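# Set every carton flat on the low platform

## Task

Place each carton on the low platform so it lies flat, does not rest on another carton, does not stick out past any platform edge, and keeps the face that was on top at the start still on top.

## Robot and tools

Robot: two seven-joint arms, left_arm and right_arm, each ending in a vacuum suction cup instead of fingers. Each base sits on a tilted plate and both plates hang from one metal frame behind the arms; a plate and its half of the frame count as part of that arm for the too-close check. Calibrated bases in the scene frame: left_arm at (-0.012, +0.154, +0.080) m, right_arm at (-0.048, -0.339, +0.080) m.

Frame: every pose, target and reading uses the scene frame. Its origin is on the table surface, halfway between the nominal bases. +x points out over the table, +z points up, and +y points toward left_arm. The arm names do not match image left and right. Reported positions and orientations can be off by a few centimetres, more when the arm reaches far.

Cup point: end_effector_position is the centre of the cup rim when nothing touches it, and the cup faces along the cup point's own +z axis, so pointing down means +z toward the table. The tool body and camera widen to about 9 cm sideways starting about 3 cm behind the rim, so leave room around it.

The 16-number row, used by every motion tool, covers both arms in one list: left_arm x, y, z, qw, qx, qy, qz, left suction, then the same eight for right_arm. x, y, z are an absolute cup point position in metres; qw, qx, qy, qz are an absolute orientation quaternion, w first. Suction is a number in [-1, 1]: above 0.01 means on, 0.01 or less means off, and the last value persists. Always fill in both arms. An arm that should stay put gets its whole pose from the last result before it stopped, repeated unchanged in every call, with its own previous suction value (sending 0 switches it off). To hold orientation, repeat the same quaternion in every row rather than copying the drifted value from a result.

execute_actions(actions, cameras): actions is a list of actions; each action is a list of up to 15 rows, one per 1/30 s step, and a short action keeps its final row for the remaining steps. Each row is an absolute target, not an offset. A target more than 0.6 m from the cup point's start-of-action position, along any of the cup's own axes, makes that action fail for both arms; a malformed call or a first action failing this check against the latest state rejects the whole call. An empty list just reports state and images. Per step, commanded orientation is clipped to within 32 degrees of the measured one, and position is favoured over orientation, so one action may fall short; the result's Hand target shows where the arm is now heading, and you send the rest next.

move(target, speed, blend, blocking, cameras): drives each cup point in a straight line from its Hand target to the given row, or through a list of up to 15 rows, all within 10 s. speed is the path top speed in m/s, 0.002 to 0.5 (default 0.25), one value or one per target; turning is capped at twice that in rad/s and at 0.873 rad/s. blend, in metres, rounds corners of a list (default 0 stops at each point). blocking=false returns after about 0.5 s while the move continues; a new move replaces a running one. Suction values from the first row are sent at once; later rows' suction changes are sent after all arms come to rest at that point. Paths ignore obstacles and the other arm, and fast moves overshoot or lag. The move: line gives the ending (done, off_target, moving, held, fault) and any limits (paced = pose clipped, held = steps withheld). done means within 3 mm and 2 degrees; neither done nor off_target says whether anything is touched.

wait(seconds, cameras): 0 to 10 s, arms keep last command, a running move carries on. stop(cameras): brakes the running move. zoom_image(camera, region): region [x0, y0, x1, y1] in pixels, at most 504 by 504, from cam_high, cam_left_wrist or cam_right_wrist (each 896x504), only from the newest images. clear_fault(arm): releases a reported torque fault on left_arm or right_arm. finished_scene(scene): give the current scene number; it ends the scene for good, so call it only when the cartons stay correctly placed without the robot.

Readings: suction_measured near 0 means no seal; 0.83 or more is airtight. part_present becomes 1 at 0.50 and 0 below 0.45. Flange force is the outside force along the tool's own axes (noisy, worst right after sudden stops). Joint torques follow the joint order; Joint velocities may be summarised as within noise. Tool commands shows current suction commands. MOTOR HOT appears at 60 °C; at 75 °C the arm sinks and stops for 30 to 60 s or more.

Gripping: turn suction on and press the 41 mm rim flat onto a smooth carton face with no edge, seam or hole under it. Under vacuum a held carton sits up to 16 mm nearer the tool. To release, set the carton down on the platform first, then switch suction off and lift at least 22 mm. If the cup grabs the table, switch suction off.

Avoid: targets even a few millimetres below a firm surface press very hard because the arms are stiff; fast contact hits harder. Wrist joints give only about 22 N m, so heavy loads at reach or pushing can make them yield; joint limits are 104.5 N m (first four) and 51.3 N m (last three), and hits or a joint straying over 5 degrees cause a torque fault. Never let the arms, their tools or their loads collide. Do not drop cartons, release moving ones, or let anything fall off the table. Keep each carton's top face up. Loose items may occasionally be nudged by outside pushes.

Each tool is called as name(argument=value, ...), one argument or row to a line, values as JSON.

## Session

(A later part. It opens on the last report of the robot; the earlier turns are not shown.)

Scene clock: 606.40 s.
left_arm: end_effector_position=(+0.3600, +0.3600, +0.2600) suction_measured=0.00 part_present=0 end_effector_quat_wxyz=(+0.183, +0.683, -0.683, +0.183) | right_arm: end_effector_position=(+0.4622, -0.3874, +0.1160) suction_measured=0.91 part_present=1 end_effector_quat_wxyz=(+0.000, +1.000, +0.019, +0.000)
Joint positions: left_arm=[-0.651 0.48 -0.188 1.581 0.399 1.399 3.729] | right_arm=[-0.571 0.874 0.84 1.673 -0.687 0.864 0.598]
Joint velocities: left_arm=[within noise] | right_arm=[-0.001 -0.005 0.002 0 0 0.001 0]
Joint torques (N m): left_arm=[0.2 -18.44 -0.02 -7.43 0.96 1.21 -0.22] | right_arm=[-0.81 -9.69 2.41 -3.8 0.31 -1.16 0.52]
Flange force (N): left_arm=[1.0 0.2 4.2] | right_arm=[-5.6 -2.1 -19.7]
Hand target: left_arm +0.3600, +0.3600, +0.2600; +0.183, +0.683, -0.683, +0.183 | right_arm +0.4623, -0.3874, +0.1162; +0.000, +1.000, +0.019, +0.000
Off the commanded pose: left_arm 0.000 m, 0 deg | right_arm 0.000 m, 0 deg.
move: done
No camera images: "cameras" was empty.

move(
  target=[0.36, 0.36, 0.26, 0.183, 0.683, -0.683, 0.183, 0, 0.4623, -0.3874, 0.1168, 0, 0.99982, 0.0192, 0, 0],
  speed=0.03,
  cameras=[],
)

move(
  target=[
    [0.36, 0.36, 0.26, 0.183, 0.683, -0.683, 0.183, 0, 0.4623, -0.3874, 0.145, 0, 0.99982, 0.0192, 0, 0],
    [0.36, 0.36, 0.26, 0.183, 0.683, -0.683, 0.183, 0, 0.4623, -0.3874, 0.24, 0, 0.99982, 0.0192, 0, 0],
    [0.36, 0.36, 0.26, 0.183, 0.683, -0.683, 0.183, 0, 0.26, -0.25, 0.38, 0, 0.99982, 0.0192, 0, 0],
  ],
  speed=[0.04, 0.15, 0.2],
  blend=[0.01, 0.02, 0],
  cameras=["cam_right_wrist", "cam_high"],
)

Scene clock: 618.27 s.
left_arm: end_effector_position=(+0.3600, +0.3600, +0.2600) suction_measured=0.00 part_present=0 end_effector_quat_wxyz=(+0.183, +0.683, -0.683, +0.183) | right_arm: end_effector_position=(+0.4623, -0.3874, +0.1168) suction_measured=0.00 part_present=0 end_effector_quat_wxyz=(+0.000, +1.000, +0.019, +0.000)
Joint positions: left_arm=[-0.651 0.48 -0.188 1.581 0.399 1.399 3.729] | right_arm=[-0.571 0.872 0.841 1.673 -0.686 0.865 0.598]
Joint torques (N m): left_arm=[0.24 -18.53 -0.1 -7.44 0.92 1.27 -0.2] | right_arm=[-0.87 -10.61 2.7 -3.56 0.41 -0.88 0.42]
Flange force (N): left_arm=[0.8 0.2 4.5] | right_arm=[-3.9 -1.9 -17.2]
Hand target: left_arm +0.3600, +0.3600, +0.2600; +0.183, +0.683, -0.683, +0.183 | right_arm +0.4623, -0.3874, +0.1168; +0.000, +1.000, +0.019, +0.000
Off the commanded pose: left_arm 0.000 m, 0 deg | right_arm 0.000 m, 0 deg.
move: done
No camera images: "cameras" was empty.

Scene clock: 621.83 s.
left_arm: end_effector_position=(+0.3600, +0.3600, +0.2600) suction_measured=0.00 part_present=0 end_effector_quat_wxyz=(+0.183, +0.683, -0.683, +0.183) | right_arm: end_effector_position=(+0.2600, -0.2500, +0.3800) suction_measured=0.00 part_present=0 end_effector_quat_wxyz=(+0.000, +1.000, +0.019, +0.000)
Joint positions: left_arm=[-0.651 0.48 -0.188 1.581 0.399 1.399 3.729] | right_arm=[-1.92 0.141 1.468 1.825 -0.025 1.306 -0.358]
Joint torques (N m): left_arm=[0.25 -18.48 -0.1 -7.44 0.97 1.25 -0.23] | right_arm=[-0.86 -1.29 1.06 -8.8 0.66 -0.02 0.42]
Flange force (N): left_arm=[1.0 0.2 4.4] | right_arm=no reading
Hand target: left_arm +0.3600, +0.3600, +0.2600; +0.183, +0.683, -0.683, +0.183 | right_arm +0.2600, -0.2500, +0.3800; +0.000, +1.000, +0.019, +0.000
Off the commanded pose: left_arm 0.000 m, 0 deg | right_arm 0.000 m, 0 deg.
move: done
Images, in order (width x height): cam_high 896x504, cam_right_wrist 896x504.

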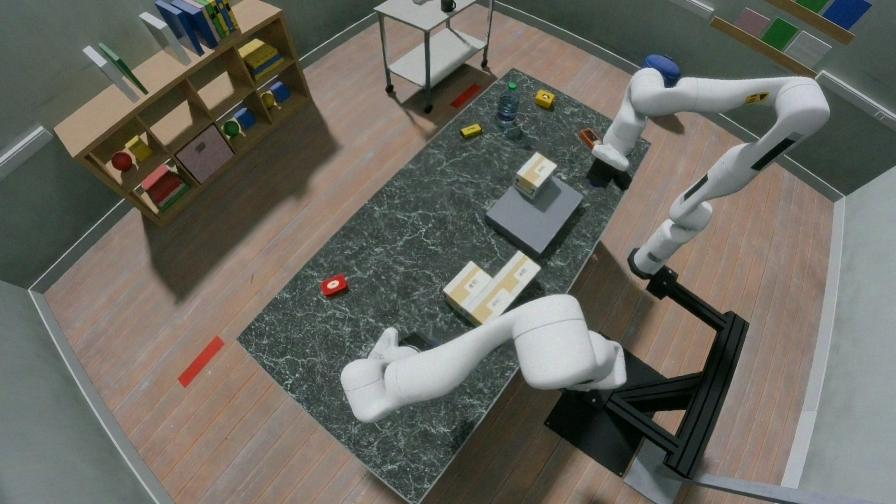

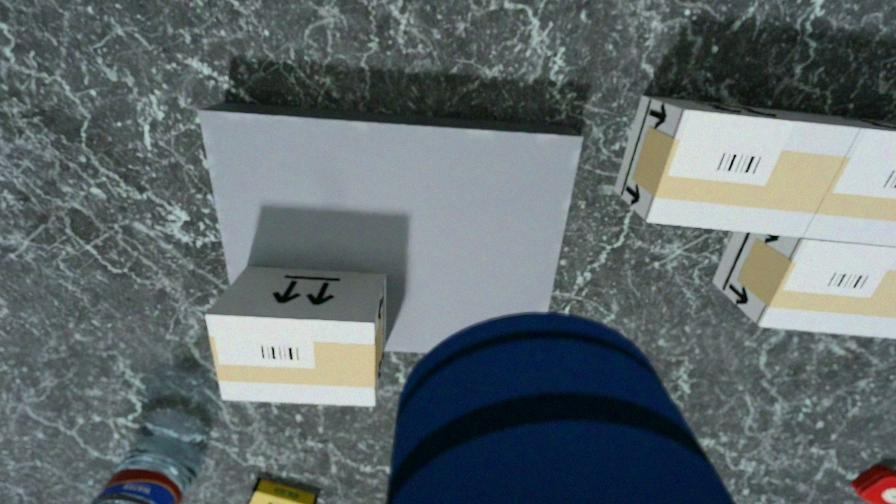

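zoom_image(
  camera="cam_right_wrist",
  region=[180, 230, 440, 430],
)

Scaled by 1.938 from the camera's 896x504 image, which has a finer 1280x720 frame.

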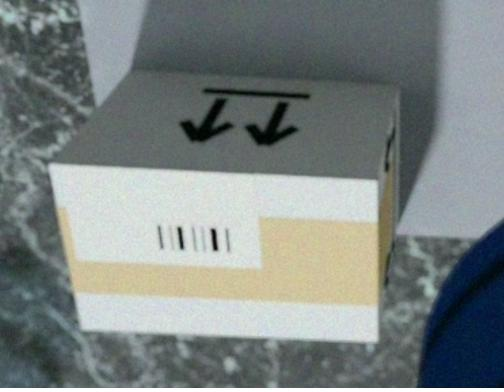

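move(
  target=[
    [0.36, 0.36, 0.26, 0.183, 0.683, -0.683, 0.183, 0, 0.4623, -0.3874, 0.20, 0, 0.99982, 0.0192, 0, 0],
    [0.36, 0.36, 0.26, 0.183, 0.683, -0.683, 0.183, 0, 0.4623, -0.3874, 0.134, 0, 0.99982, 0.0192, 0, 1],
  ],
  speed=[0.2, 0.08],
  blend=[0.02, 0],
  cameras=[],
)

move(
  target=[0.36, 0.36, 0.26, 0.183, 0.683, -0.683, 0.183, 0, 0.4623, -0.3874, 0.132, 0, 0.99982, 0.0192, 0, 1],
  speed=0.03,
  cameras=[],
)

Scene clock: 722.27 s.
left_arm: end_effector_position=(+0.3600, +0.3600, +0.2600) suction_measured=0.00 part_present=0 end_effector_quat_wxyz=(+0.183, +0.683, -0.683, +0.183) | right_arm: end_effector_position=(+0.4623, -0.3874, +0.1340) suction_measured=0.00 part_present=0 end_effector_quat_wxyz=(+0.000, +1.000, +0.019, +0.000)
Joint positions: left_arm=[-0.651 0.48 -0.188 1.581 0.399 1.399 3.729] | right_arm=[-0.581 0.841 0.851 1.662 -0.65 0.895 0.57]
Joint torques (N m): left_arm=[0.22 -18.47 -0.1 -7.43 0.92 1.24 -0.2] | right_arm=[-1.91 -17.63 5.32 -5.72 0.72 0.01 0.43]
Flange force (N): left_arm=[1.0 0.2 4.4] | right_arm=[-0.6 -1.4 1.7]
Hand target: left_arm +0.3600, +0.3600, +0.2600; +0.183, +0.683, -0.683, +0.183 | right_arm +0.4623, -0.3874, +0.1340; +0.000, +1.000, +0.019, +0.000
Off the commanded pose: left_arm 0.000 m, 0 deg | right_arm 0.000 m, 0 deg.
move: done
No camera images: "cameras" was empty.

Scene clock: 722.97 s.
left_arm: end_effector_position=(+0.3600, +0.3600, +0.2600) suction_measured=0.00 part_present=0 end_effector_quat_wxyz=(+0.183, +0.683, -0.683, +0.183) | right_arm: end_effector_position=(+0.4623, -0.3874, +0.1320) suction_measured=0.88 part_present=1 end_effector_quat_wxyz=(+0.000, +1.000, +0.019, +0.000)
Joint positions: left_arm=[-0.651 0.48 -0.188 1.581 0.399 1.399 3.729] | right_arm=[-0.579 0.844 0.849 1.663 -0.652 0.891 0.572]
Joint torques (N m): left_arm=[0.23 -18.45 -0.12 -7.48 0.96 1.24 -0.21] | right_arm=[-2.07 -19.9 6.26 -6.75 0.77 0.04 0.44]
Flange force (N): left_arm=[1.1 0.3 4.5] | right_arm=[-0.9 -1.6 7.2]
Hand target: left_arm +0.3600, +0.3600, +0.2600; +0.183, +0.683, -0.683, +0.183 | right_arm +0.4623, -0.3874, +0.1320; +0.000, +1.000, +0.019, +0.000
Off the commanded pose: left_arm 0.000 m, 0 deg | right_arm 0.000 m, 0 deg.
move: done
No camera images: "cameras" was empty.

move(
  target=[
    [0.36, 0.36, 0.26, 0.183, 0.683, -0.683, 0.183, 0, 0.4623, -0.3874, 0.145, 0, 0.99982, 0.0192, 0, 1],
    [0.36, 0.36, 0.26, 0.183, 0.683, -0.683, 0.183, 0, 0.447, -0.386, 0.145, 0, 0.99982, 0.0192, 0, 1],
    [0.36, 0.36, 0.26, 0.183, 0.683, -0.683, 0.183, 0, 0.447, -0.386, 0.1172, 0, 0.99982, 0.0192, 0, 1],
  ],
  speed=[0.05, 0.05, 0.04],
  cameras=["cam_right_wrist"],
)

Scene clock: 733.33 s.
left_arm: end_effector_position=(+0.3600, +0.3600, +0.2600) suction_measured=0.00 part_present=0 end_effector_quat_wxyz=(+0.183, +0.683, -0.683, +0.183) | right_arm: end_effector_position=(+0.4470, -0.3860, +0.1172) suction_measured=0.91 part_present=1 end_effector_quat_wxyz=(+0.000, +1.000, +0.019, +0.000)
Joint positions: left_arm=[-0.651 0.48 -0.188 1.581 0.399 1.399 3.729] | right_arm=[-0.582 0.843 0.829 1.73 -0.675 0.828 0.601]
Joint torques (N m): left_arm=[0.23 -18.48 -0.13 -7.47 0.91 1.27 -0.22] | right_arm=[-1.91 -18.39 5.54 -6.14 0.65 -0.16 0.44]
Flange force (N): left_arm=[1.0 0.2 4.6] | right_arm=[-1.7 -1.7 4.1]
Hand target: left_arm +0.3600, +0.3600, +0.2600; +0.183, +0.683, -0.683, +0.183 | right_arm +0.4470, -0.3860, +0.1172; +0.000, +1.000, +0.019, +0.000
Off the commanded pose: left_arm 0.000 m, 0 deg | right_arm 0.000 m, 0 deg.
move: done
Images, in order (width x height): cam_right_wrist 896x504.

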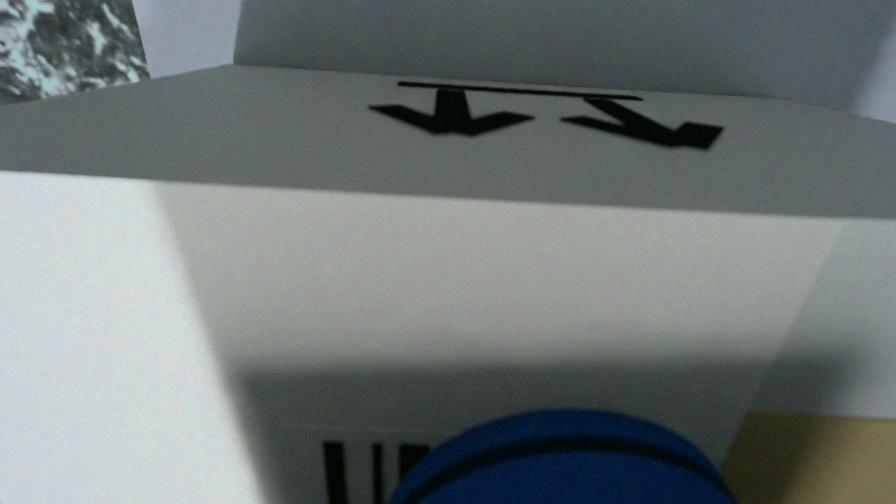

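move(
  target=[0.36, 0.36, 0.26, 0.183, 0.683, -0.683, 0.183, 0, 0.447, -0.386, 0.1170, 0, 0.99982, 0.0192, 0, 0],
  speed=0.03,
  cameras=[],
)

move(
  target=[
    [0.36, 0.36, 0.26, 0.183, 0.683, -0.683, 0.183, 0, 0.447, -0.386, 0.145, 0, 0.99982, 0.0192, 0, 0],
    [0.36, 0.36, 0.26, 0.183, 0.683, -0.683, 0.183, 0, 0.447, -0.386, 0.20, 0, 0.99982, 0.0192, 0, 0],
    [0.36, 0.36, 0.26, 0.183, 0.683, -0.683, 0.183, 0, 0.3136, -0.0183, 0.18, 0, 1, 0, 0, 0],
    [0.36, 0.36, 0.26, 0.183, 0.683, -0.683, 0.183, 0, 0.3136, -0.0183, 0.10, 0, 1, 0, 0, 0],
  ],
  speed=[0.05, 0.15, 0.25, 0.12],
  blend=[0.01, 0.03, 0.03, 0],
  cameras=["cam_right_wrist"],
)

Scene clock: 761.30 s.
left_arm: end_effector_position=(+0.3600, +0.3600, +0.2600) suction_measured=0.00 part_present=0 end_effector_quat_wxyz=(+0.183, +0.683, -0.683, +0.183) | right_arm: end_effector_position=(+0.4470, -0.3860, +0.1170) suction_measured=0.00 part_present=0 end_effector_quat_wxyz=(+0.000, +1.000, +0.019, +0.000)
Joint positions: left_arm=[-0.651 0.48 -0.188 1.581 0.399 1.399 3.729] | right_arm=[-0.582 0.843 0.828 1.73 -0.675 0.827 0.601]
Joint torques (N m): left_arm=[0.23 -18.45 -0.11 -7.38 0.95 1.25 -0.19] | right_arm=[-1.08 -10.83 2.77 -4.09 0.27 -0.99 0.43]
Flange force (N): left_arm=[0.9 0.1 4.3] | right_arm=[-4.6 -1.6 -15.9]
Hand target: left_arm +0.3600, +0.3600, +0.2600; +0.183, +0.683, -0.683, +0.183 | right_arm +0.4470, -0.3860, +0.1170; +0.000, +1.000, +0.019, +0.000
Off the commanded pose: left_arm 0.000 m, 0 deg | right_arm 0.000 m, 0 deg.
move: done
No camera images: "cameras" was empty.

Scene clock: 764.80 s.
left_arm: end_effector_position=(+0.3600, +0.3600, +0.2600) suction_measured=0.00 part_present=0 end_effector_quat_wxyz=(+0.183, +0.683, -0.683, +0.183) | right_arm: end_effector_position=(+0.3136, -0.0183, +0.1000) suction_measured=0.00 part_present=0 end_effector_quat_wxyz=(+0.000, +1.000, +0.000, +0.000)
Joint positions: left_arm=[-0.651 0.48 -0.188 1.581 0.399 1.399 3.729] | right_arm=[-1.376 1.007 0.832 1.693 -0.788 0.862 -0.182]
Joint torques (N m): left_arm=[0.26 -18.5 -0.07 -7.4 0.93 1.23 -0.19] | right_arm=[-1.73 -18.43 5.95 -5.01 0.7 -0.05 0.4]
Flange force (N): left_arm=[0.8 0.1 4.3] | right_arm=[-1.6 -0.2 2.0]
Hand target: left_arm +0.3600, +0.3600, +0.2600; +0.183, +0.683, -0.683, +0.183 | right_arm +0.3136, -0.0183, +0.1000; +0.000, +1.000, +0.000, +0.000
Off the commanded pose: left_arm 0.000 m, 0 deg | right_arm 0.000 m, 0 deg.
move: done; blend cut to 0.0275 m at target 2
Images, in order (width x height): cam_right_wrist 896x504.

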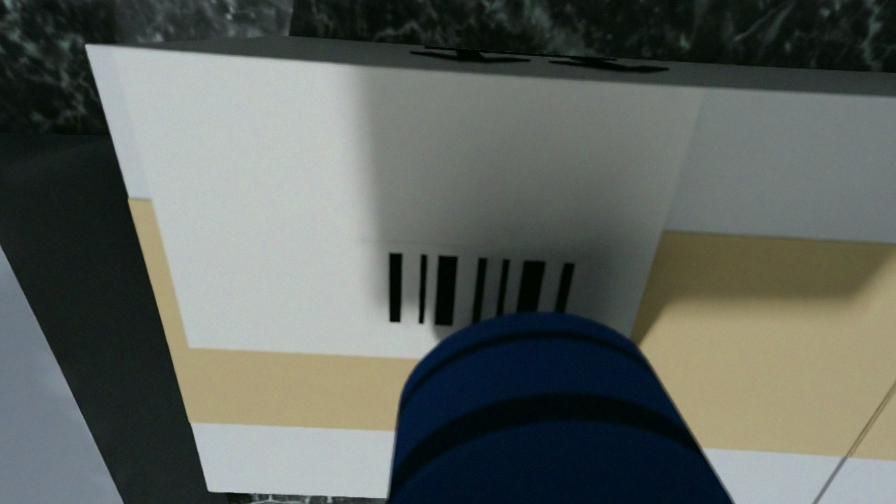

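move(
  target=[0.36, 0.36, 0.26, 0.183, 0.683, -0.683, 0.183, 0, 0.306, -0.0125, 0.10, 0, 1, 0, 0, 0],
  speed=0.05,
  cameras=["cam_right_wrist"],
)

Scene clock: 782.63 s.
left_arm: end_effector_position=(+0.3600, +0.3600, +0.2600) suction_measured=0.00 part_present=0 end_effector_quat_wxyz=(+0.183, +0.683, -0.683, +0.183) | right_arm: end_effector_position=(+0.3060, -0.0125, +0.1000) suction_measured=0.00 part_present=0 end_effector_quat_wxyz=(+0.000, +1.000, +0.000, +0.000)
Joint positions: left_arm=[-0.651 0.48 -0.188 1.581 0.399 1.399 3.729] | right_arm=[-1.396 1.008 0.832 1.697 -0.791 0.861 -0.198]
Joint torques (N m): left_arm=[0.24 -18.46 -0.12 -7.46 0.95 1.21 -0.22] | right_arm=[-1.71 -18.37 5.89 -4.96 0.7 -0.04 0.44]
Flange force (N): left_arm=[1.0 0.2 4.3] | right_arm=[-1.6 -0.3 1.8]
Hand target: left_arm +0.3600, +0.3600, +0.2600; +0.183, +0.683, -0.683, +0.183 | right_arm +0.3060, -0.0125, +0.1000; +0.000, +1.000, +0.000, +0.000
Off the commanded pose: left_arm 0.000 m, 0 deg | right_arm 0.000 m, 0 deg.
move: done
Images, in order (width x height): cam_right_wrist 896x504.

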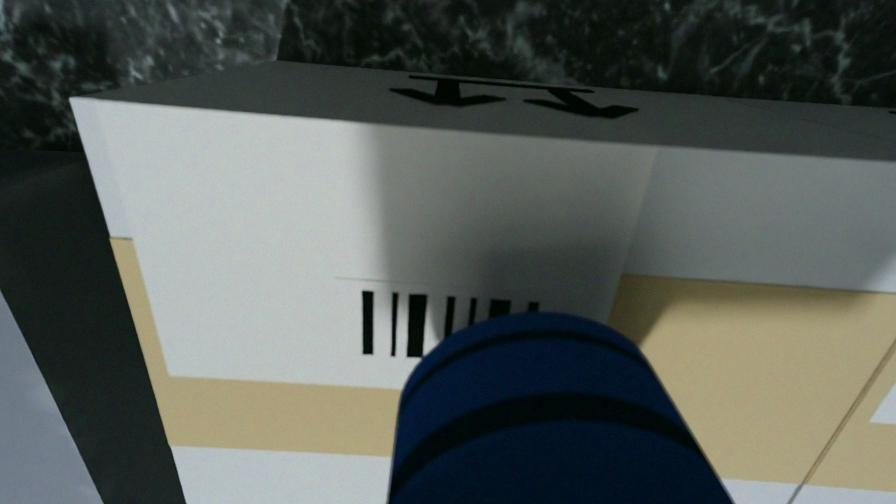

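move(
  target=[0.36, 0.36, 0.26, 0.183, 0.683, -0.683, 0.183, 0, 0.306, -0.0125, 0.0835, 0, 1, 0, 0, 1],
  speed=0.05,
  cameras=[],
)

Scene clock: 791.73 s.
left_arm: end_effector_position=(+0.3600, +0.3600, +0.2600) suction_measured=0.00 part_present=0 end_effector_quat_wxyz=(+0.183, +0.683, -0.683, +0.183) | right_arm: end_effector_position=(+0.3060, -0.0125, +0.0835) suction_measured=0.66 part_present=1 end_effector_quat_wxyz=(+0.000, +1.000, +0.000, +0.000)
Joint positions: left_arm=[-0.651 0.48 -0.188 1.581 0.399 1.399 3.729] | right_arm=[-1.382 1.033 0.809 1.703 -0.814 0.828 -0.181]
Joint torques (N m): left_arm=[0.24 -18.49 -0.11 -7.42 0.95 1.28 -0.2] | right_arm=[-2.15 -20.69 6.79 -5.72 0.48 0.06 0.42]
Flange force (N): left_arm=[0.9 0.2 4.5] | right_arm=[-1.9 0.7 6.9]
Hand target: left_arm +0.3600, +0.3600, +0.2600; +0.183, +0.683, -0.683, +0.183 | right_arm +0.3060, -0.0125, +0.0835; +0.000, +1.000, +0.000, +0.000
Off the commanded pose: left_arm 0.000 m, 0 deg | right_arm 0.000 m, 0 deg.
move: done
No camera images: "cameras" was empty.

move(
  target=[
    [0.36, 0.36, 0.26, 0.183, 0.683, -0.683, 0.183, 0, 0.306, -0.0125, 0.20, 0, 1, 0, 0, 1],
    [0.36, 0.36, 0.26, 0.183, 0.683, -0.683, 0.183, 0, 0.338, -0.20, 0.25, 0, 1, 0, 0, 1],
    [0.36, 0.36, 0.26, 0.183, 0.683, -0.683, 0.183, 0, 0.338, -0.3832, 0.24, 0, 0.99982, 0.0192, 0, 1],
    [0.36, 0.36, 0.26, 0.183, 0.683, -0.683, 0.183, 0, 0.338, -0.3832, 0.135, 0, 0.99982, 0.0192, 0, 1],
  ],
  speed=[0.1, 0.2, 0.2, 0.1],
  blend=[0.03, 0.03, 0.03, 0],
  cameras=["cam_right_wrist", "cam_high"],
)

Scene clock: 803.10 s.
left_arm: end_effector_position=(+0.3600, +0.3600, +0.2600) suction_measured=0.00 part_present=0 end_effector_quat_wxyz=(+0.183, +0.683, -0.683, +0.183) | right_arm: end_effector_position=(+0.3380, -0.3832, +0.1350) suction_measured=0.90 part_present=1 end_effector_quat_wxyz=(+0.000, +1.000, +0.019, +0.000)
Joint positions: left_arm=[-0.651 0.48 -0.188 1.581 0.399 1.399 3.729] | right_arm=[-0.701 0.643 0.856 2.093 -0.642 0.639 0.652]
Joint torques (N m): left_arm=[0.17 -18.47 -0.18 -7.42 0.94 1.25 -0.23] | right_arm=[-1.54 -14.05 4.18 -5.1 0.67 -0.01 0.43]
Flange force (N): left_arm=[1.1 0.0 4.4] | right_arm=[-0.4 -1.9 7.1]
Hand target: left_arm +0.3600, +0.3600, +0.2600; +0.183, +0.683, -0.683, +0.183 | right_arm +0.3380, -0.3832, +0.1350; +0.000, +1.000, +0.019, +0.000
Off the commanded pose: left_arm 0.000 m, 0 deg | right_arm 0.000 m, 0 deg.
move: done
Images, in order (width x height): cam_high 896x504, cam_right_wrist 896x504.

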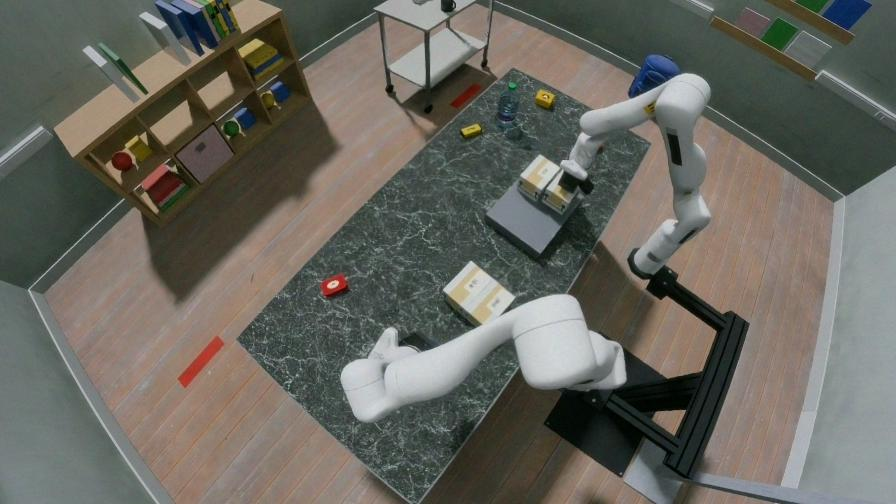

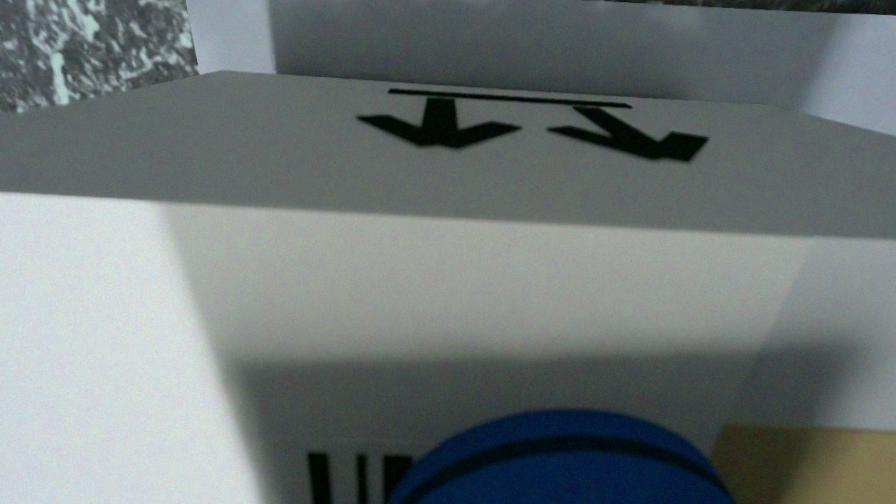

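move(
  target=[0.36, 0.36, 0.26, 0.183, 0.683, -0.683, 0.183, 0, 0.338, -0.3832, 0.1175, 0, 0.99982, 0.0192, 0, 1],
  speed=0.04,
  cameras=[],
)

Scene clock: 816.83 s.
left_arm: end_effector_position=(+0.3600, +0.3600, +0.2600) suction_measured=0.00 part_present=0 end_effector_quat_wxyz=(+0.183, +0.683, -0.683, +0.183) | right_arm: end_effector_position=(+0.3380, -0.3832, +0.1175) suction_measured=0.90 part_present=1 end_effector_quat_wxyz=(+0.000, +1.000, +0.019, +0.000)
Joint positions: left_arm=[-0.651 0.48 -0.188 1.581 0.399 1.399 3.729] | right_arm=[-0.66 0.673 0.805 2.105 -0.686 0.591 0.688]
Joint torques (N m): left_arm=[0.26 -18.53 -0.02 -7.46 0.97 1.26 -0.21] | right_arm=[-1.55 -14.54 4.19 -4.73 0.69 0.03 0.44]
Flange force (N): left_arm=[0.8 0.2 4.5] | right_arm=[-1.2 -2.0 7.4]
Hand target: left_arm +0.3600, +0.3600, +0.2600; +0.183, +0.683, -0.683, +0.183 | right_arm +0.3380, -0.3832, +0.1175; +0.000, +1.000, +0.019, +0.000
Off the commanded pose: left_arm 0.000 m, 0 deg | right_arm 0.000 m, 0 deg.
move: done
No camera images: "cameras" was empty.

move(
  target=[0.36, 0.36, 0.26, 0.183, 0.683, -0.683, 0.183, 0, 0.338, -0.3832, 0.1155, 0, 0.99982, 0.0192, 0, 1],
  speed=0.03,
  cameras=[],
)

Scene clock: 821.90 s.
left_arm: end_effector_position=(+0.3600, +0.3600, +0.2600) suction_measured=0.00 part_present=0 end_effector_quat_wxyz=(+0.183, +0.683, -0.683, +0.183) | right_arm: end_effector_position=(+0.3380, -0.3832, +0.1155) suction_measured=0.90 part_present=1 end_effector_quat_wxyz=(+0.000, +1.000, +0.019, +0.000)
Joint positions: left_arm=[-0.651 0.48 -0.188 1.581 0.399 1.399 3.729] | right_arm=[-0.655 0.677 0.799 2.106 -0.691 0.585 0.692]
Joint torques (N m): left_arm=[0.24 -18.46 -0.14 -7.38 0.94 1.25 -0.18] | right_arm=[-1.3 -12.29 3.38 -4.63 0.51 -0.49 0.46]
Flange force (N): left_arm=[0.9 0.1 4.3] | right_arm=[-3.1 -2.1 -1.6]
Hand target: left_arm +0.3600, +0.3600, +0.2600; +0.183, +0.683, -0.683, +0.183 | right_arm +0.3380, -0.3832, +0.1155; +0.000, +1.000, +0.019, +0.000
Off the commanded pose: left_arm 0.000 m, 0 deg | right_arm 0.000 m, 0 deg.
move: done
No camera images: "cameras" was empty.

move(
  target=[0.36, 0.36, 0.26, 0.183, 0.683, -0.683, 0.183, 0, 0.338, -0.3832, 0.1155, 0, 0.99982, 0.0192, 0, 0],
  speed=0.03,
  cameras=[],
)

move(
  target=[
    [0.36, 0.36, 0.26, 0.183, 0.683, -0.683, 0.183, 0, 0.338, -0.3832, 0.145, 0, 0.99982, 0.0192, 0, 0],
    [0.36, 0.36, 0.26, 0.183, 0.683, -0.683, 0.183, 0, 0.338, -0.3832, 0.20, 0, 0.99982, 0.0192, 0, 0],
    [0.36, 0.36, 0.26, 0.183, 0.683, -0.683, 0.183, 0, 0.41, 0.107, 0.18, 0, 1, 0, 0, 0],
    [0.36, 0.36, 0.26, 0.183, 0.683, -0.683, 0.183, 0, 0.41, 0.107, 0.11, 0, 1, 0, 0, 0],
  ],
  speed=[0.05, 0.15, 0.25, 0.12],
  blend=[0.01, 0.03, 0.03, 0],
  cameras=["cam_right_wrist"],
)

Scene clock: 834.17 s.
left_arm: end_effector_position=(+0.3600, +0.3600, +0.2600) suction_measured=0.00 part_present=0 end_effector_quat_wxyz=(+0.183, +0.683, -0.683, +0.183) | right_arm: end_effector_position=(+0.3380, -0.3832, +0.1155) suction_measured=0.00 part_present=0 end_effector_quat_wxyz=(+0.000, +1.000, +0.019, +0.000)
Joint positions: left_arm=[-0.651 0.48 -0.188 1.581 0.399 1.399 3.729] | right_arm=[-0.655 0.677 0.799 2.106 -0.691 0.585 0.692]
Joint torques (N m): left_arm=[0.24 -18.51 -0.1 -7.47 0.94 1.28 -0.18] | right_arm=[-1.01 -6.96 1 -4.15 0 -1.23 0.39]
Flange force (N): left_arm=[0.9 0.3 4.6] | right_arm=[-7.3 -1.1 -22.2]
Hand target: left_arm +0.3600, +0.3600, +0.2600; +0.183, +0.683, -0.683, +0.183 | right_arm +0.3380, -0.3832, +0.1155; +0.000, +1.000, +0.019, +0.000
Off the commanded pose: left_arm 0.000 m, 0 deg | right_arm 0.000 m, 0 deg.
move: done
No camera images: "cameras" was empty.

Scene clock: 838.00 s.
left_arm: end_effector_position=(+0.3600, +0.3600, +0.2600) suction_measured=0.00 part_present=0 end_effector_quat_wxyz=(+0.183, +0.683, -0.683, +0.183) | right_arm: end_effector_position=(+0.4100, +0.1070, +0.1100) suction_measured=0.00 part_present=0 end_effector_quat_wxyz=(+0.000, +1.000, +0.000, +0.000)
Joint positions: left_arm=[-0.651 0.48 -0.188 1.581 0.399 1.399 3.729] | right_arm=[-1.206 1.246 0.832 0.966 -0.719 1.232 -0.492]
Joint torques (N m): left_arm=[0.27 -18.53 -0.1 -7.38 0.91 1.27 -0.21] | right_arm=[-2.26 -24.85 5.7 -6.55 0.68 -0.15 0.39]
Flange force (N): left_arm=[0.7 0.0 4.4] | right_arm=[-1.4 -0.1 0.8]
Hand target: left_arm +0.3600, +0.3600, +0.2600; +0.183, +0.683, -0.683, +0.183 | right_arm +0.4100, +0.1070, +0.1100; +0.000, +1.000, +0.000, +0.000
Off the commanded pose: left_arm 0.000 m, 0 deg | right_arm 0.000 m, 0 deg.
move: done; blend cut to 0.0275 m at target 2
Images, in order (width x height): cam_right_wrist 896x504.

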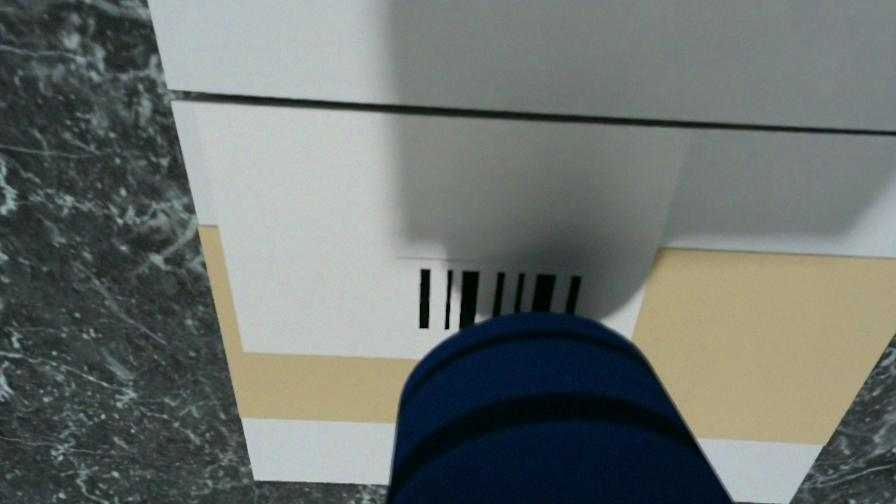

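move(
  target=[
    [0.36, 0.36, 0.26, 0.183, 0.683, -0.683, 0.183, 0, 0.4142, 0.1149, 0.10, 0, 1, 0, 0, 1],
    [0.36, 0.36, 0.26, 0.183, 0.683, -0.683, 0.183, 0, 0.4142, 0.1149, 0.0835, 0, 1, 0, 0, 1],
  ],
  speed=0.05,
  cameras=[],
)

Scene clock: 850.43 s.
left_arm: end_effector_position=(+0.3600, +0.3600, +0.2600) suction_measured=0.00 part_present=0 end_effector_quat_wxyz=(+0.183, +0.683, -0.683, +0.183) | right_arm: end_effector_position=(+0.4142, +0.1149, +0.0835) suction_measured=0.71 part_present=1 end_effector_quat_wxyz=(+0.000, +1.000, +0.000, +0.000)
Joint positions: left_arm=[-0.651 0.48 -0.188 1.581 0.399 1.399 3.729] | right_arm=[-1.19 1.298 0.82 0.926 -0.733 1.212 -0.505]
Joint torques (N m): left_arm=[0.22 -18.41 -0.07 -7.42 0.93 1.29 -0.2] | right_arm=[-2.41 -27.72 6.47 -7.17 0.81 0.02 0.46]
Flange force (N): left_arm=[1.1 0.3 4.4] | right_arm=[-1.9 0.0 4.9]
Hand target: left_arm +0.3600, +0.3600, +0.2600; +0.183, +0.683, -0.683, +0.183 | right_arm +0.4142, +0.1149, +0.0835; +0.000, +1.000, +0.000, +0.000
Off the commanded pose: left_arm 0.000 m, 0 deg | right_arm 0.000 m, 0 deg.
move: done
No camera images: "cameras" was empty.

move(
  target=[
    [0.36, 0.36, 0.26, 0.183, 0.683, -0.683, 0.183, 0, 0.4142, 0.1149, 0.20, 0, 1, 0, 0, 1],
    [0.36, 0.36, 0.26, 0.183, 0.683, -0.683, 0.183, 0, 0.44, -0.12, 0.25, 0, 1, 0, 0, 1],
    [0.36, 0.36, 0.26, 0.183, 0.683, -0.683, 0.183, 0, 0.448, -0.2378, 0.23, 0, 0.99988, 0.0157, 0, 1],
    [0.36, 0.36, 0.26, 0.183, 0.683, -0.683, 0.183, 0, 0.448, -0.2378, 0.13, 0, 0.99988, 0.0157, 0, 1],
  ],
  speed=[0.1, 0.2, 0.2, 0.1],
  blend=[0.03, 0.03, 0.03, 0],
  cameras=["cam_right_wrist", "cam_high"],
)

Scene clock: 863.33 s.
left_arm: end_effector_position=(+0.3600, +0.3600, +0.2600) suction_measured=0.00 part_present=0 end_effector_quat_wxyz=(+0.183, +0.683, -0.683, +0.183) | right_arm: end_effector_position=(+0.4480, -0.2378, +0.1300) suction_measured=0.91 part_present=1 end_effector_quat_wxyz=(+0.000, +1.000, +0.016, +0.000)
Joint positions: left_arm=[-0.651 0.48 -0.188 1.581 0.399 1.399 3.729] | right_arm=[-0.867 0.887 0.836 1.653 -0.659 0.895 0.265]
Joint torques (N m): left_arm=[0.17 -18.5 -0.12 -7.4 0.97 1.29 -0.22] | right_arm=[-2.25 -19.74 6.07 -6.56 0.71 -0.03 0.42]
Flange force (N): left_arm=[1.0 0.0 4.5] | right_arm=[-1.2 -1.1 5.9]
Hand target: left_arm +0.3600, +0.3600, +0.2600; +0.183, +0.683, -0.683, +0.183 | right_arm +0.4480, -0.2378, +0.1300; +0.000, +1.000, +0.016, +0.000
Off the commanded pose: left_arm 0.000 m, 0 deg | right_arm 0.000 m, 0 deg.
move: done
Images, in order (width x height): cam_high 896x504, cam_right_wrist 896x504.

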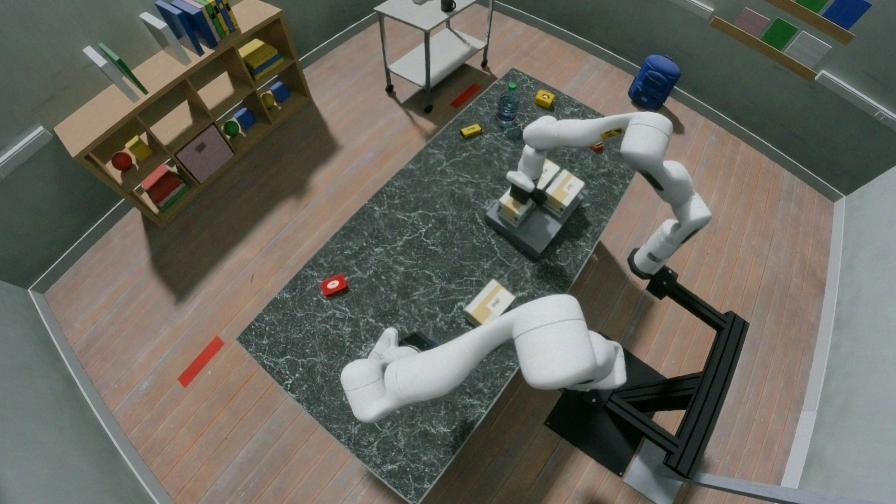

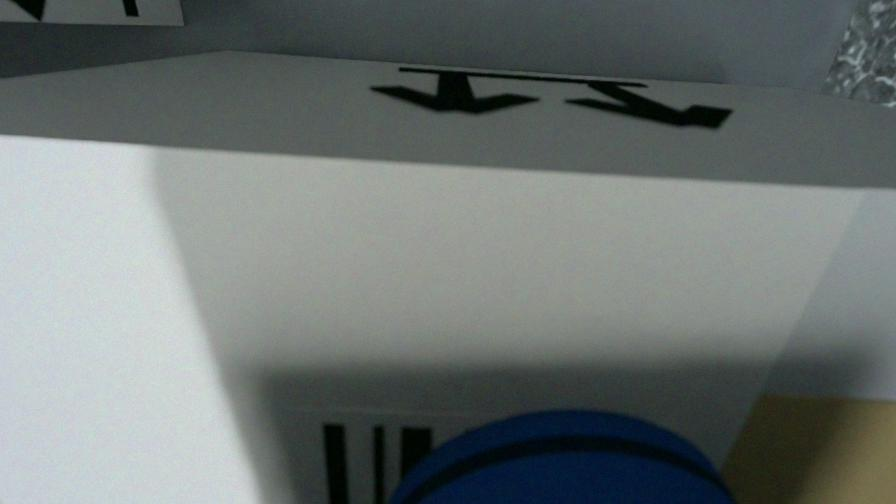

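move(
  target=[0.36, 0.36, 0.26, 0.183, 0.683, -0.683, 0.183, 0, 0.448, -0.2378, 0.1170, 0, 0.99988, 0.0157, 0, 1],
  speed=0.04,
  cameras=[],
)

Scene clock: 874.60 s.
left_arm: end_effector_position=(+0.3600, +0.3600, +0.2600) suction_measured=0.00 part_present=0 end_effector_quat_wxyz=(+0.183, +0.683, -0.683, +0.183) | right_arm: end_effector_position=(+0.4480, -0.2378, +0.1170) suction_measured=0.91 part_present=1 end_effector_quat_wxyz=(+0.000, +1.000, +0.016, +0.000)
Joint positions: left_arm=[-0.651 0.48 -0.188 1.581 0.399 1.399 3.729] | right_arm=[-0.855 0.906 0.819 1.661 -0.675 0.868 0.278]
Joint torques (N m): left_arm=[0.2 -18.46 -0.1 -7.4 0.91 1.25 -0.18] | right_arm=[-2.15 -18.33 5.42 -6.18 0.61 -0.28 0.42]
Flange force (N): left_arm=[0.9 0.1 4.4] | right_arm=[-2.7 -0.5 1.8]
Hand target: left_arm +0.3600, +0.3600, +0.2600; +0.183, +0.683, -0.683, +0.183 | right_arm +0.4480, -0.2378, +0.1170; +0.000, +1.000, +0.016, +0.000
Off the commanded pose: left_arm 0.000 m, 0 deg | right_arm 0.000 m, 0 deg.
move: done
No camera images: "cameras" was empty.

move(
  target=[0.36, 0.36, 0.26, 0.183, 0.683, -0.683, 0.183, 0, 0.448, -0.2378, 0.1170, 0, 0.99988, 0.0157, 0, 0],
  speed=0.03,
  cameras=[],
)

move(
  target=[
    [0.36, 0.36, 0.26, 0.183, 0.683, -0.683, 0.183, 0, 0.448, -0.2378, 0.145, 0, 0.99988, 0.0157, 0, 0],
    [0.36, 0.36, 0.26, 0.183, 0.683, -0.683, 0.183, 0, 0.448, -0.2378, 0.20, 0, 0.99988, 0.0157, 0, 0],
    [0.36, 0.36, 0.26, 0.183, 0.683, -0.683, 0.183, 0, 0.318, 0.115, 0.18, 0, 1, 0, 0, 0],
    [0.36, 0.36, 0.26, 0.183, 0.683, -0.683, 0.183, 0, 0.318, 0.115, 0.11, 0, 1, 0, 0, 0],
  ],
  speed=[0.05, 0.15, 0.25, 0.12],
  blend=[0.01, 0.0275, 0.03, 0],
  cameras=["cam_right_wrist"],
)

Scene clock: 889.53 s.
left_arm: end_effector_position=(+0.3600, +0.3600, +0.2600) suction_measured=0.00 part_present=0 end_effector_quat_wxyz=(+0.183, +0.683, -0.683, +0.183) | right_arm: end_effector_position=(+0.4480, -0.2378, +0.1170) suction_measured=0.00 part_present=0 end_effector_quat_wxyz=(+0.000, +1.000, +0.016, +0.000)
Joint positions: left_arm=[-0.651 0.48 -0.188 1.581 0.399 1.399 3.729] | right_arm=[-0.855 0.906 0.819 1.661 -0.676 0.868 0.278]
Joint torques (N m): left_arm=[0.29 -18.47 -0.06 -7.49 0.9 1.24 -0.21] | right_arm=[-0.9 -11.05 2.85 -3.77 0.4 -0.9 0.44]
Flange force (N): left_arm=[1.0 0.4 4.5] | right_arm=[-4.6 -0.7 -16.5]
Hand target: left_arm +0.3600, +0.3600, +0.2600; +0.183, +0.683, -0.683, +0.183 | right_arm +0.4480, -0.2378, +0.1170; +0.000, +1.000, +0.016, +0.000
Off the commanded pose: left_arm 0.000 m, 0 deg | right_arm 0.000 m, 0 deg.
move: done
No camera images: "cameras" was empty.

Scene clock: 892.90 s.
left_arm: end_effector_position=(+0.3600, +0.3600, +0.2600) suction_measured=0.00 part_present=0 end_effector_quat_wxyz=(+0.183, +0.683, -0.683, +0.183) | right_arm: end_effector_position=(+0.3180, +0.1150, +0.1100) suction_measured=0.00 part_present=0 end_effector_quat_wxyz=(+0.000, +1.000, +0.000, +0.000)
Joint positions: left_arm=[-0.651 0.48 -0.188 1.581 0.399 1.399 3.729] | right_arm=[-1.408 1.162 0.829 1.249 -0.738 1.103 -0.508]
Joint torques (N m): left_arm=[0.21 -18.46 -0.13 -7.44 0.94 1.23 -0.18] | right_arm=[-1.85 -22.45 6.33 -6.16 0.7 -0.07 0.45]
Flange force (N): left_arm=[1.0 0.2 4.4] | right_arm=[-1.8 0.4 1.1]
Hand target: left_arm +0.3600, +0.3600, +0.2600; +0.183, +0.683, -0.683, +0.183 | right_arm +0.3180, +0.1150, +0.1100; +0.000, +1.000, +0.000, +0.000
Off the commanded pose: left_arm 0.000 m, 0 deg | right_arm 0.000 m, 0 deg.
move: done
Images, in order (width x height): cam_right_wrist 896x504.

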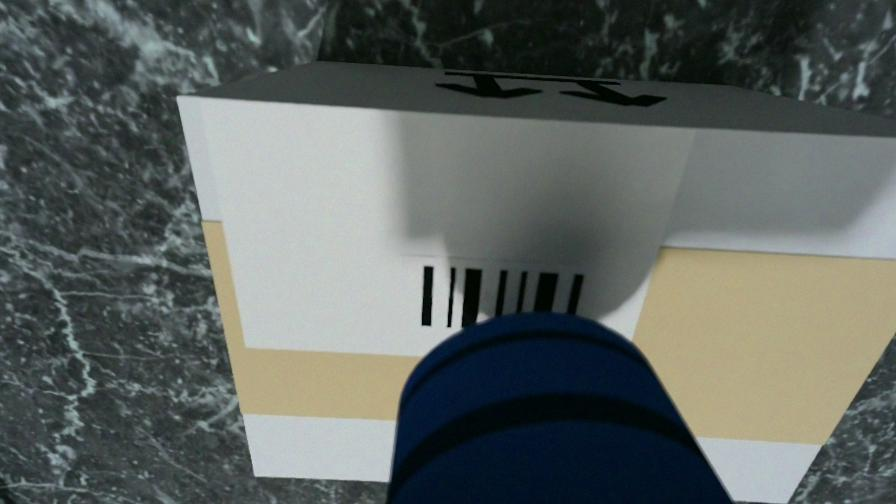

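move(
  target=[
    [0.36, 0.36, 0.26, 0.183, 0.683, -0.683, 0.183, 0, 0.322, 0.123, 0.10, 0, 1, 0, 0, 1],
    [0.36, 0.36, 0.26, 0.183, 0.683, -0.683, 0.183, 0, 0.322, 0.123, 0.0835, 0, 1, 0, 0, 1],
  ],
  speed=0.05,
  cameras=[],
)

move(
  target=[
    [0.36, 0.36, 0.26, 0.183, 0.683, -0.683, 0.183, 0, 0.322, 0.123, 0.20, 0, 1, 0, 0, 1],
    [0.36, 0.36, 0.26, 0.183, 0.683, -0.683, 0.183, 0, 0.335, -0.12, 0.25, 0, 1, 0, 0, 1],
    [0.36, 0.36, 0.26, 0.183, 0.683, -0.683, 0.183, 0, 0.341, -0.2356, 0.23, 0, 0.99988, 0.0157, 0, 1],
    [0.36, 0.36, 0.26, 0.183, 0.683, -0.683, 0.183, 0, 0.341, -0.2356, 0.13, 0, 0.99988, 0.0157, 0, 1],
  ],
  speed=[0.1, 0.2, 0.2, 0.1],
  blend=[0.03, 0.03, 0.03, 0],
  cameras=["cam_right_wrist", "cam_high"],
)

Scene clock: 906.97 s.
left_arm: end_effector_position=(+0.3600, +0.3600, +0.2600) suction_measured=0.00 part_present=0 end_effector_quat_wxyz=(+0.183, +0.683, -0.683, +0.183) | right_arm: end_effector_position=(+0.3220, +0.1229, +0.0835) suction_measured=0.75 part_present=1 end_effector_quat_wxyz=(+0.000, +1.000, +0.000, +0.000)
Joint positions: left_arm=[-0.651 0.48 -0.188 1.581 0.399 1.399 3.729] | right_arm=[-1.39 1.214 0.811 1.217 -0.757 1.078 -0.513]
Joint torques (N m): left_arm=[0.26 -18.51 -0.08 -7.37 0.92 1.27 -0.19] | right_arm=[-2.3 -25.33 6.85 -6.85 0.49 -0.04 0.42]
Flange force (N): left_arm=[0.7 0.0 4.3] | right_arm=[-1.6 0.7 4.9]
Hand target: left_arm +0.3600, +0.3600, +0.2600; +0.183, +0.683, -0.683, +0.183 | right_arm +0.3220, +0.1230, +0.0835; +0.000, +1.000, +0.000, +0.000
Off the commanded pose: left_arm 0.000 m, 0 deg | right_arm 0.000 m, 0 deg.
move: done
No camera images: "cameras" was empty.

Scene clock: 911.33 s.
left_arm: end_effector_position=(+0.3600, +0.3600, +0.2600) suction_measured=0.00 part_present=0 end_effector_quat_wxyz=(+0.183, +0.683, -0.683, +0.183) | right_arm: end_effector_position=(+0.3410, -0.2356, +0.1300) suction_measured=0.91 part_present=1 end_effector_quat_wxyz=(+0.000, +1.000, +0.016, +0.000)
Joint positions: left_arm=[-0.651 0.48 -0.188 1.581 0.399 1.399 3.729] | right_arm=[-1.032 0.74 0.833 2.012 -0.673 0.687 0.281]
Joint torques (N m): left_arm=[0.21 -18.44 -0.13 -7.4 0.9 1.27 -0.16] | right_arm=[-1.82 -15.36 4.76 -5.28 0.7 -0.06 0.43]
Flange force (N): left_arm=[0.9 0.2 4.4] | right_arm=[-1.1 -1.3 6.8]
Hand target: left_arm +0.3600, +0.3600, +0.2600; +0.183, +0.683, -0.683, +0.183 | right_arm +0.3410, -0.2356, +0.1300; +0.000, +1.000, +0.016, +0.000
Off the commanded pose: left_arm 0.000 m, 0 deg | right_arm 0.000 m, 0 deg.
move: done
Images, in order (width x height): cam_high 896x504, cam_right_wrist 896x504.

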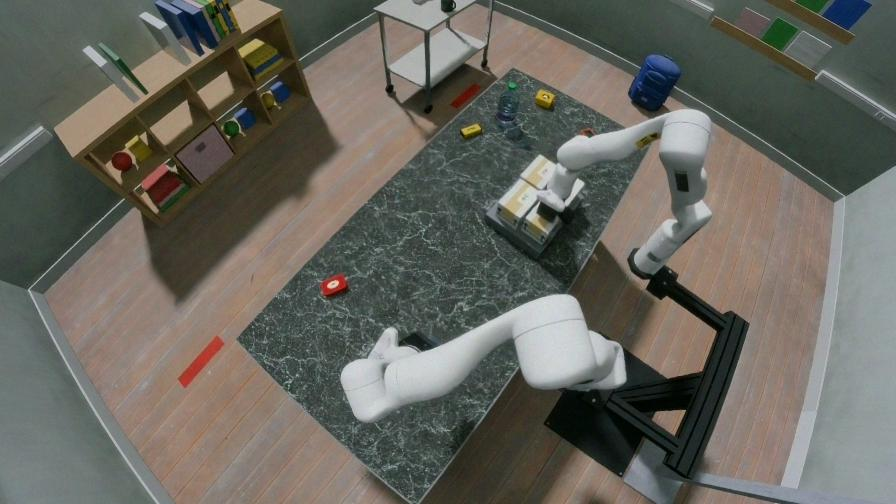

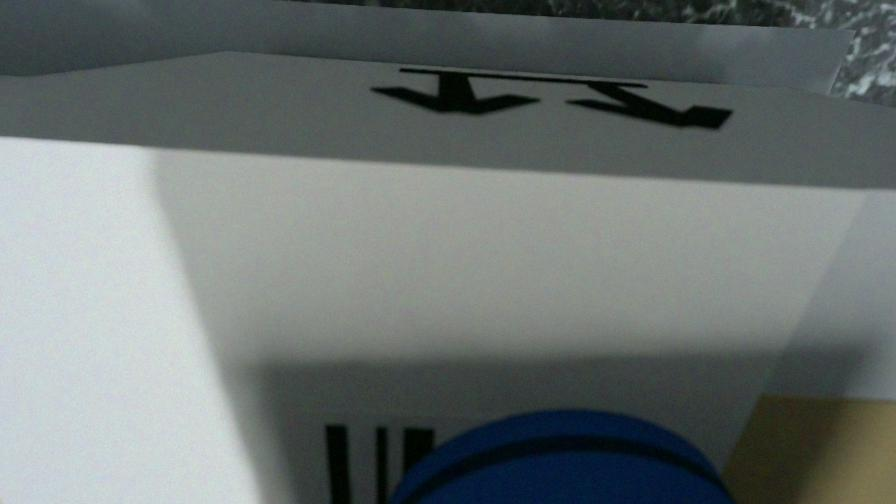

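move(
  target=[0.36,0.36,0.26,0.183,0.683,-0.683,0.183,0,0.341,-0.2356,0.117,0,0.99988,0.0157,0,1],
  speed=0.04,
  cameras=[],
)

Scene clock: 941.27 s.
left_arm: end_effector_position=(+0.3600, +0.3600, +0.2600) suction_measured=0.00 part_present=0 end_effector_quat_wxyz=(+0.183, +0.683, -0.683, +0.183) | right_arm: end_effector_position=(+0.3410, -0.2356, +0.1170) suction_measured=0.91 part_present=1 end_effector_quat_wxyz=(+0.000, +1.000, +0.016, +0.000)
Joint positions: left_arm=[-0.651 0.48 -0.188 1.581 0.399 1.399 3.729] | right_arm=[-1.008 0.761 0.802 2.02 -0.7 0.653 0.303]
Joint torques (N m): left_arm=[0.25 -18.48 -0.1 -7.42 0.93 1.29 -0.2] | right_arm=[-1.8 -15.65 4.81 -4.95 0.75 0.01 0.44]
Flange force (N): left_arm=[0.9 0.2 4.5] | right_arm=[-1.5 -1.3 7.1]
Hand target: left_arm +0.3600, +0.3600, +0.2600; +0.183, +0.683, -0.683, +0.183 | right_arm +0.3410, -0.2356, +0.1170; +0.000, +1.000, +0.016, +0.000
Off the commanded pose: left_arm 0.000 m, 0 deg | right_arm 0.000 m, 0 deg.
move: done
No camera images: "cameras" was empty.

move(
  target=[0.36,0.36,0.26,0.183,0.683,-0.683,0.183,0,0.341,-0.2356,0.1155,0,0.99988,0.0157,0,1],
  speed=0.03,
  cameras=[],
)

move(
  target=[0.36,0.36,0.26,0.183,0.683,-0.683,0.183,0,0.341,-0.2356,0.1155,0,0.99988,0.0157,0,0],
  speed=0.03,
  cameras=[],
)

Scene clock: 946.23 s.
left_arm: end_effector_position=(+0.3600, +0.3600, +0.2600) suction_measured=0.00 part_present=0 end_effector_quat_wxyz=(+0.183, +0.683, -0.683, +0.183) | right_arm: end_effector_position=(+0.3410, -0.2356, +0.1155) suction_measured=0.91 part_present=1 end_effector_quat_wxyz=(+0.000, +1.000, +0.016, +0.000)
Joint positions: left_arm=[-0.651 0.48 -0.188 1.581 0.399 1.399 3.729] | right_arm=[-1.006 0.764 0.798 2.021 -0.703 0.649 0.305]
Joint torques (N m): left_arm=[0.26 -18.47 -0.14 -7.43 0.91 1.24 -0.17] | right_arm=[-0.83 -11.89 3.77 -4.81 0.57 -0.9 0.45]
Flange force (N): left_arm=[0.9 0.3 4.4] | right_arm=[-5.3 -1.3 -6.4]
Hand target: left_arm +0.3600, +0.3600, +0.2600; +0.183, +0.683, -0.683, +0.183 | right_arm +0.3410, -0.2356, +0.1155; +0.000, +1.000, +0.016, +0.000
Off the commanded pose: left_arm 0.000 m, 0 deg | right_arm 0.000 m, 0 deg.
move: done
No camera images: "cameras" was empty.

Scene clock: 946.73 s.
left_arm: end_effector_position=(+0.3600, +0.3600, +0.2600) suction_measured=0.00 part_present=0 end_effector_quat_wxyz=(+0.183, +0.683, -0.683, +0.183) | right_arm: end_effector_position=(+0.3410, -0.2356, +0.1155) suction_measured=0.00 part_present=0 end_effector_quat_wxyz=(+0.000, +1.000, +0.016, +0.000)
Joint positions: left_arm=[-0.651 0.48 -0.188 1.581 0.399 1.399 3.729] | right_arm=[-1.006 0.764 0.798 2.021 -0.703 0.649 0.305]
Joint torques (N m): left_arm=[0.23 -18.45 -0.1 -7.39 0.91 1.3 -0.22] | right_arm=[-0.26 -5.92 1.22 -4.6 -0.13 -2.04 0.41]
Flange force (N): left_arm=[1.0 0.1 4.4] | right_arm=[-10.1 1.1 -28.1]
Hand target: left_arm +0.3600, +0.3600, +0.2600; +0.183, +0.683, -0.683, +0.183 | right_arm +0.3410, -0.2356, +0.1155; +0.000, +1.000, +0.016, +0.000
Off the commanded pose: left_arm 0.000 m, 0 deg | right_arm 0.000 m, 0 deg.
move: done
No camera images: "cameras" was empty.

move(
  target=[
    [0.36,0.36,0.26,0.183,0.683,-0.683,0.183,0,0.341,-0.2356,0.15,0,0.99988,0.0157,0,0],
    [0.36,0.36,0.26,0.183,0.683,-0.683,0.183,0,0.341,-0.2356,0.24,0,0.99988,0.0157,0,0],
    [0.36,0.36,0.26,0.183,0.683,-0.683,0.183,0,0.26,-0.25,0.38,0,1,0,0,0],
  ],
  speed=[0.06,0.15,0.2],
  blend=[0,0.03,0],
  cameras=["cam_right_wrist","cam_high"],
)

Scene clock: 956.10 s.
left_arm: end_effector_position=(+0.3600, +0.3600, +0.2600) suction_measured=0.00 part_present=0 end_effector_quat_wxyz=(+0.183, +0.683, -0.683, +0.183) | right_arm: end_effector_position=(+0.2600, -0.2500, +0.3800) suction_measured=0.00 part_present=0 end_effector_quat_wxyz=(+0.000, +1.000, +0.000, +0.000)
Joint positions: left_arm=[-0.651 0.48 -0.188 1.581 0.399 1.399 3.729] | right_arm=[-1.916 0.134 1.455 1.825 -0.017 1.306 -0.407]
Joint torques (N m): left_arm=[0.21 -18.54 -0.1 -7.44 0.94 1.25 -0.2] | right_arm=[-0.87 -1.25 0.95 -8.77 0.67 -0.05 0.42]
Flange force (N): left_arm=[0.9 0.1 4.5] | right_arm=no reading
Hand target: left_arm +0.3600, +0.3600, +0.2600; +0.183, +0.683, -0.683, +0.183 | right_arm +0.2600, -0.2500, +0.3800; +0.000, +1.000, +0.000, +0.000
Off the commanded pose: left_arm 0.000 m, 0 deg | right_arm 0.000 m, 0 deg.
move: done
Images, in order (width x height): cam_high 896x504, cam_right_wrist 896x504.

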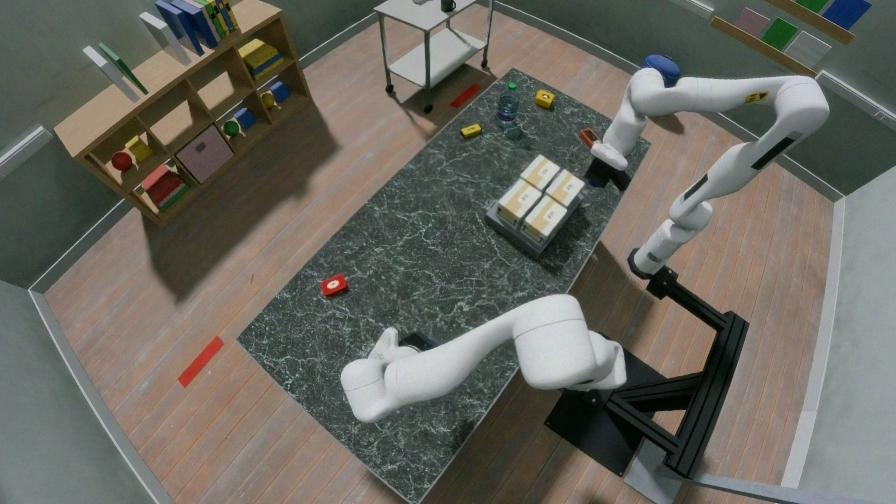

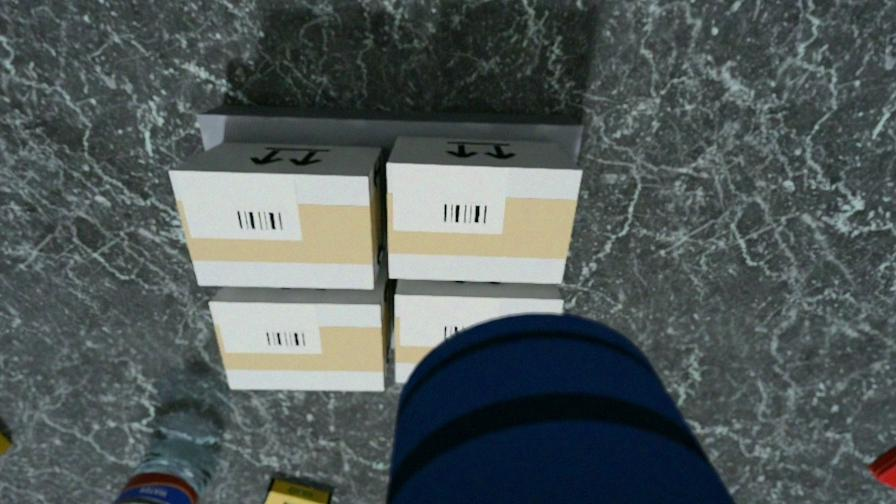

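finished_scene(
  scene=1,
)

The scene is finished: the task was done.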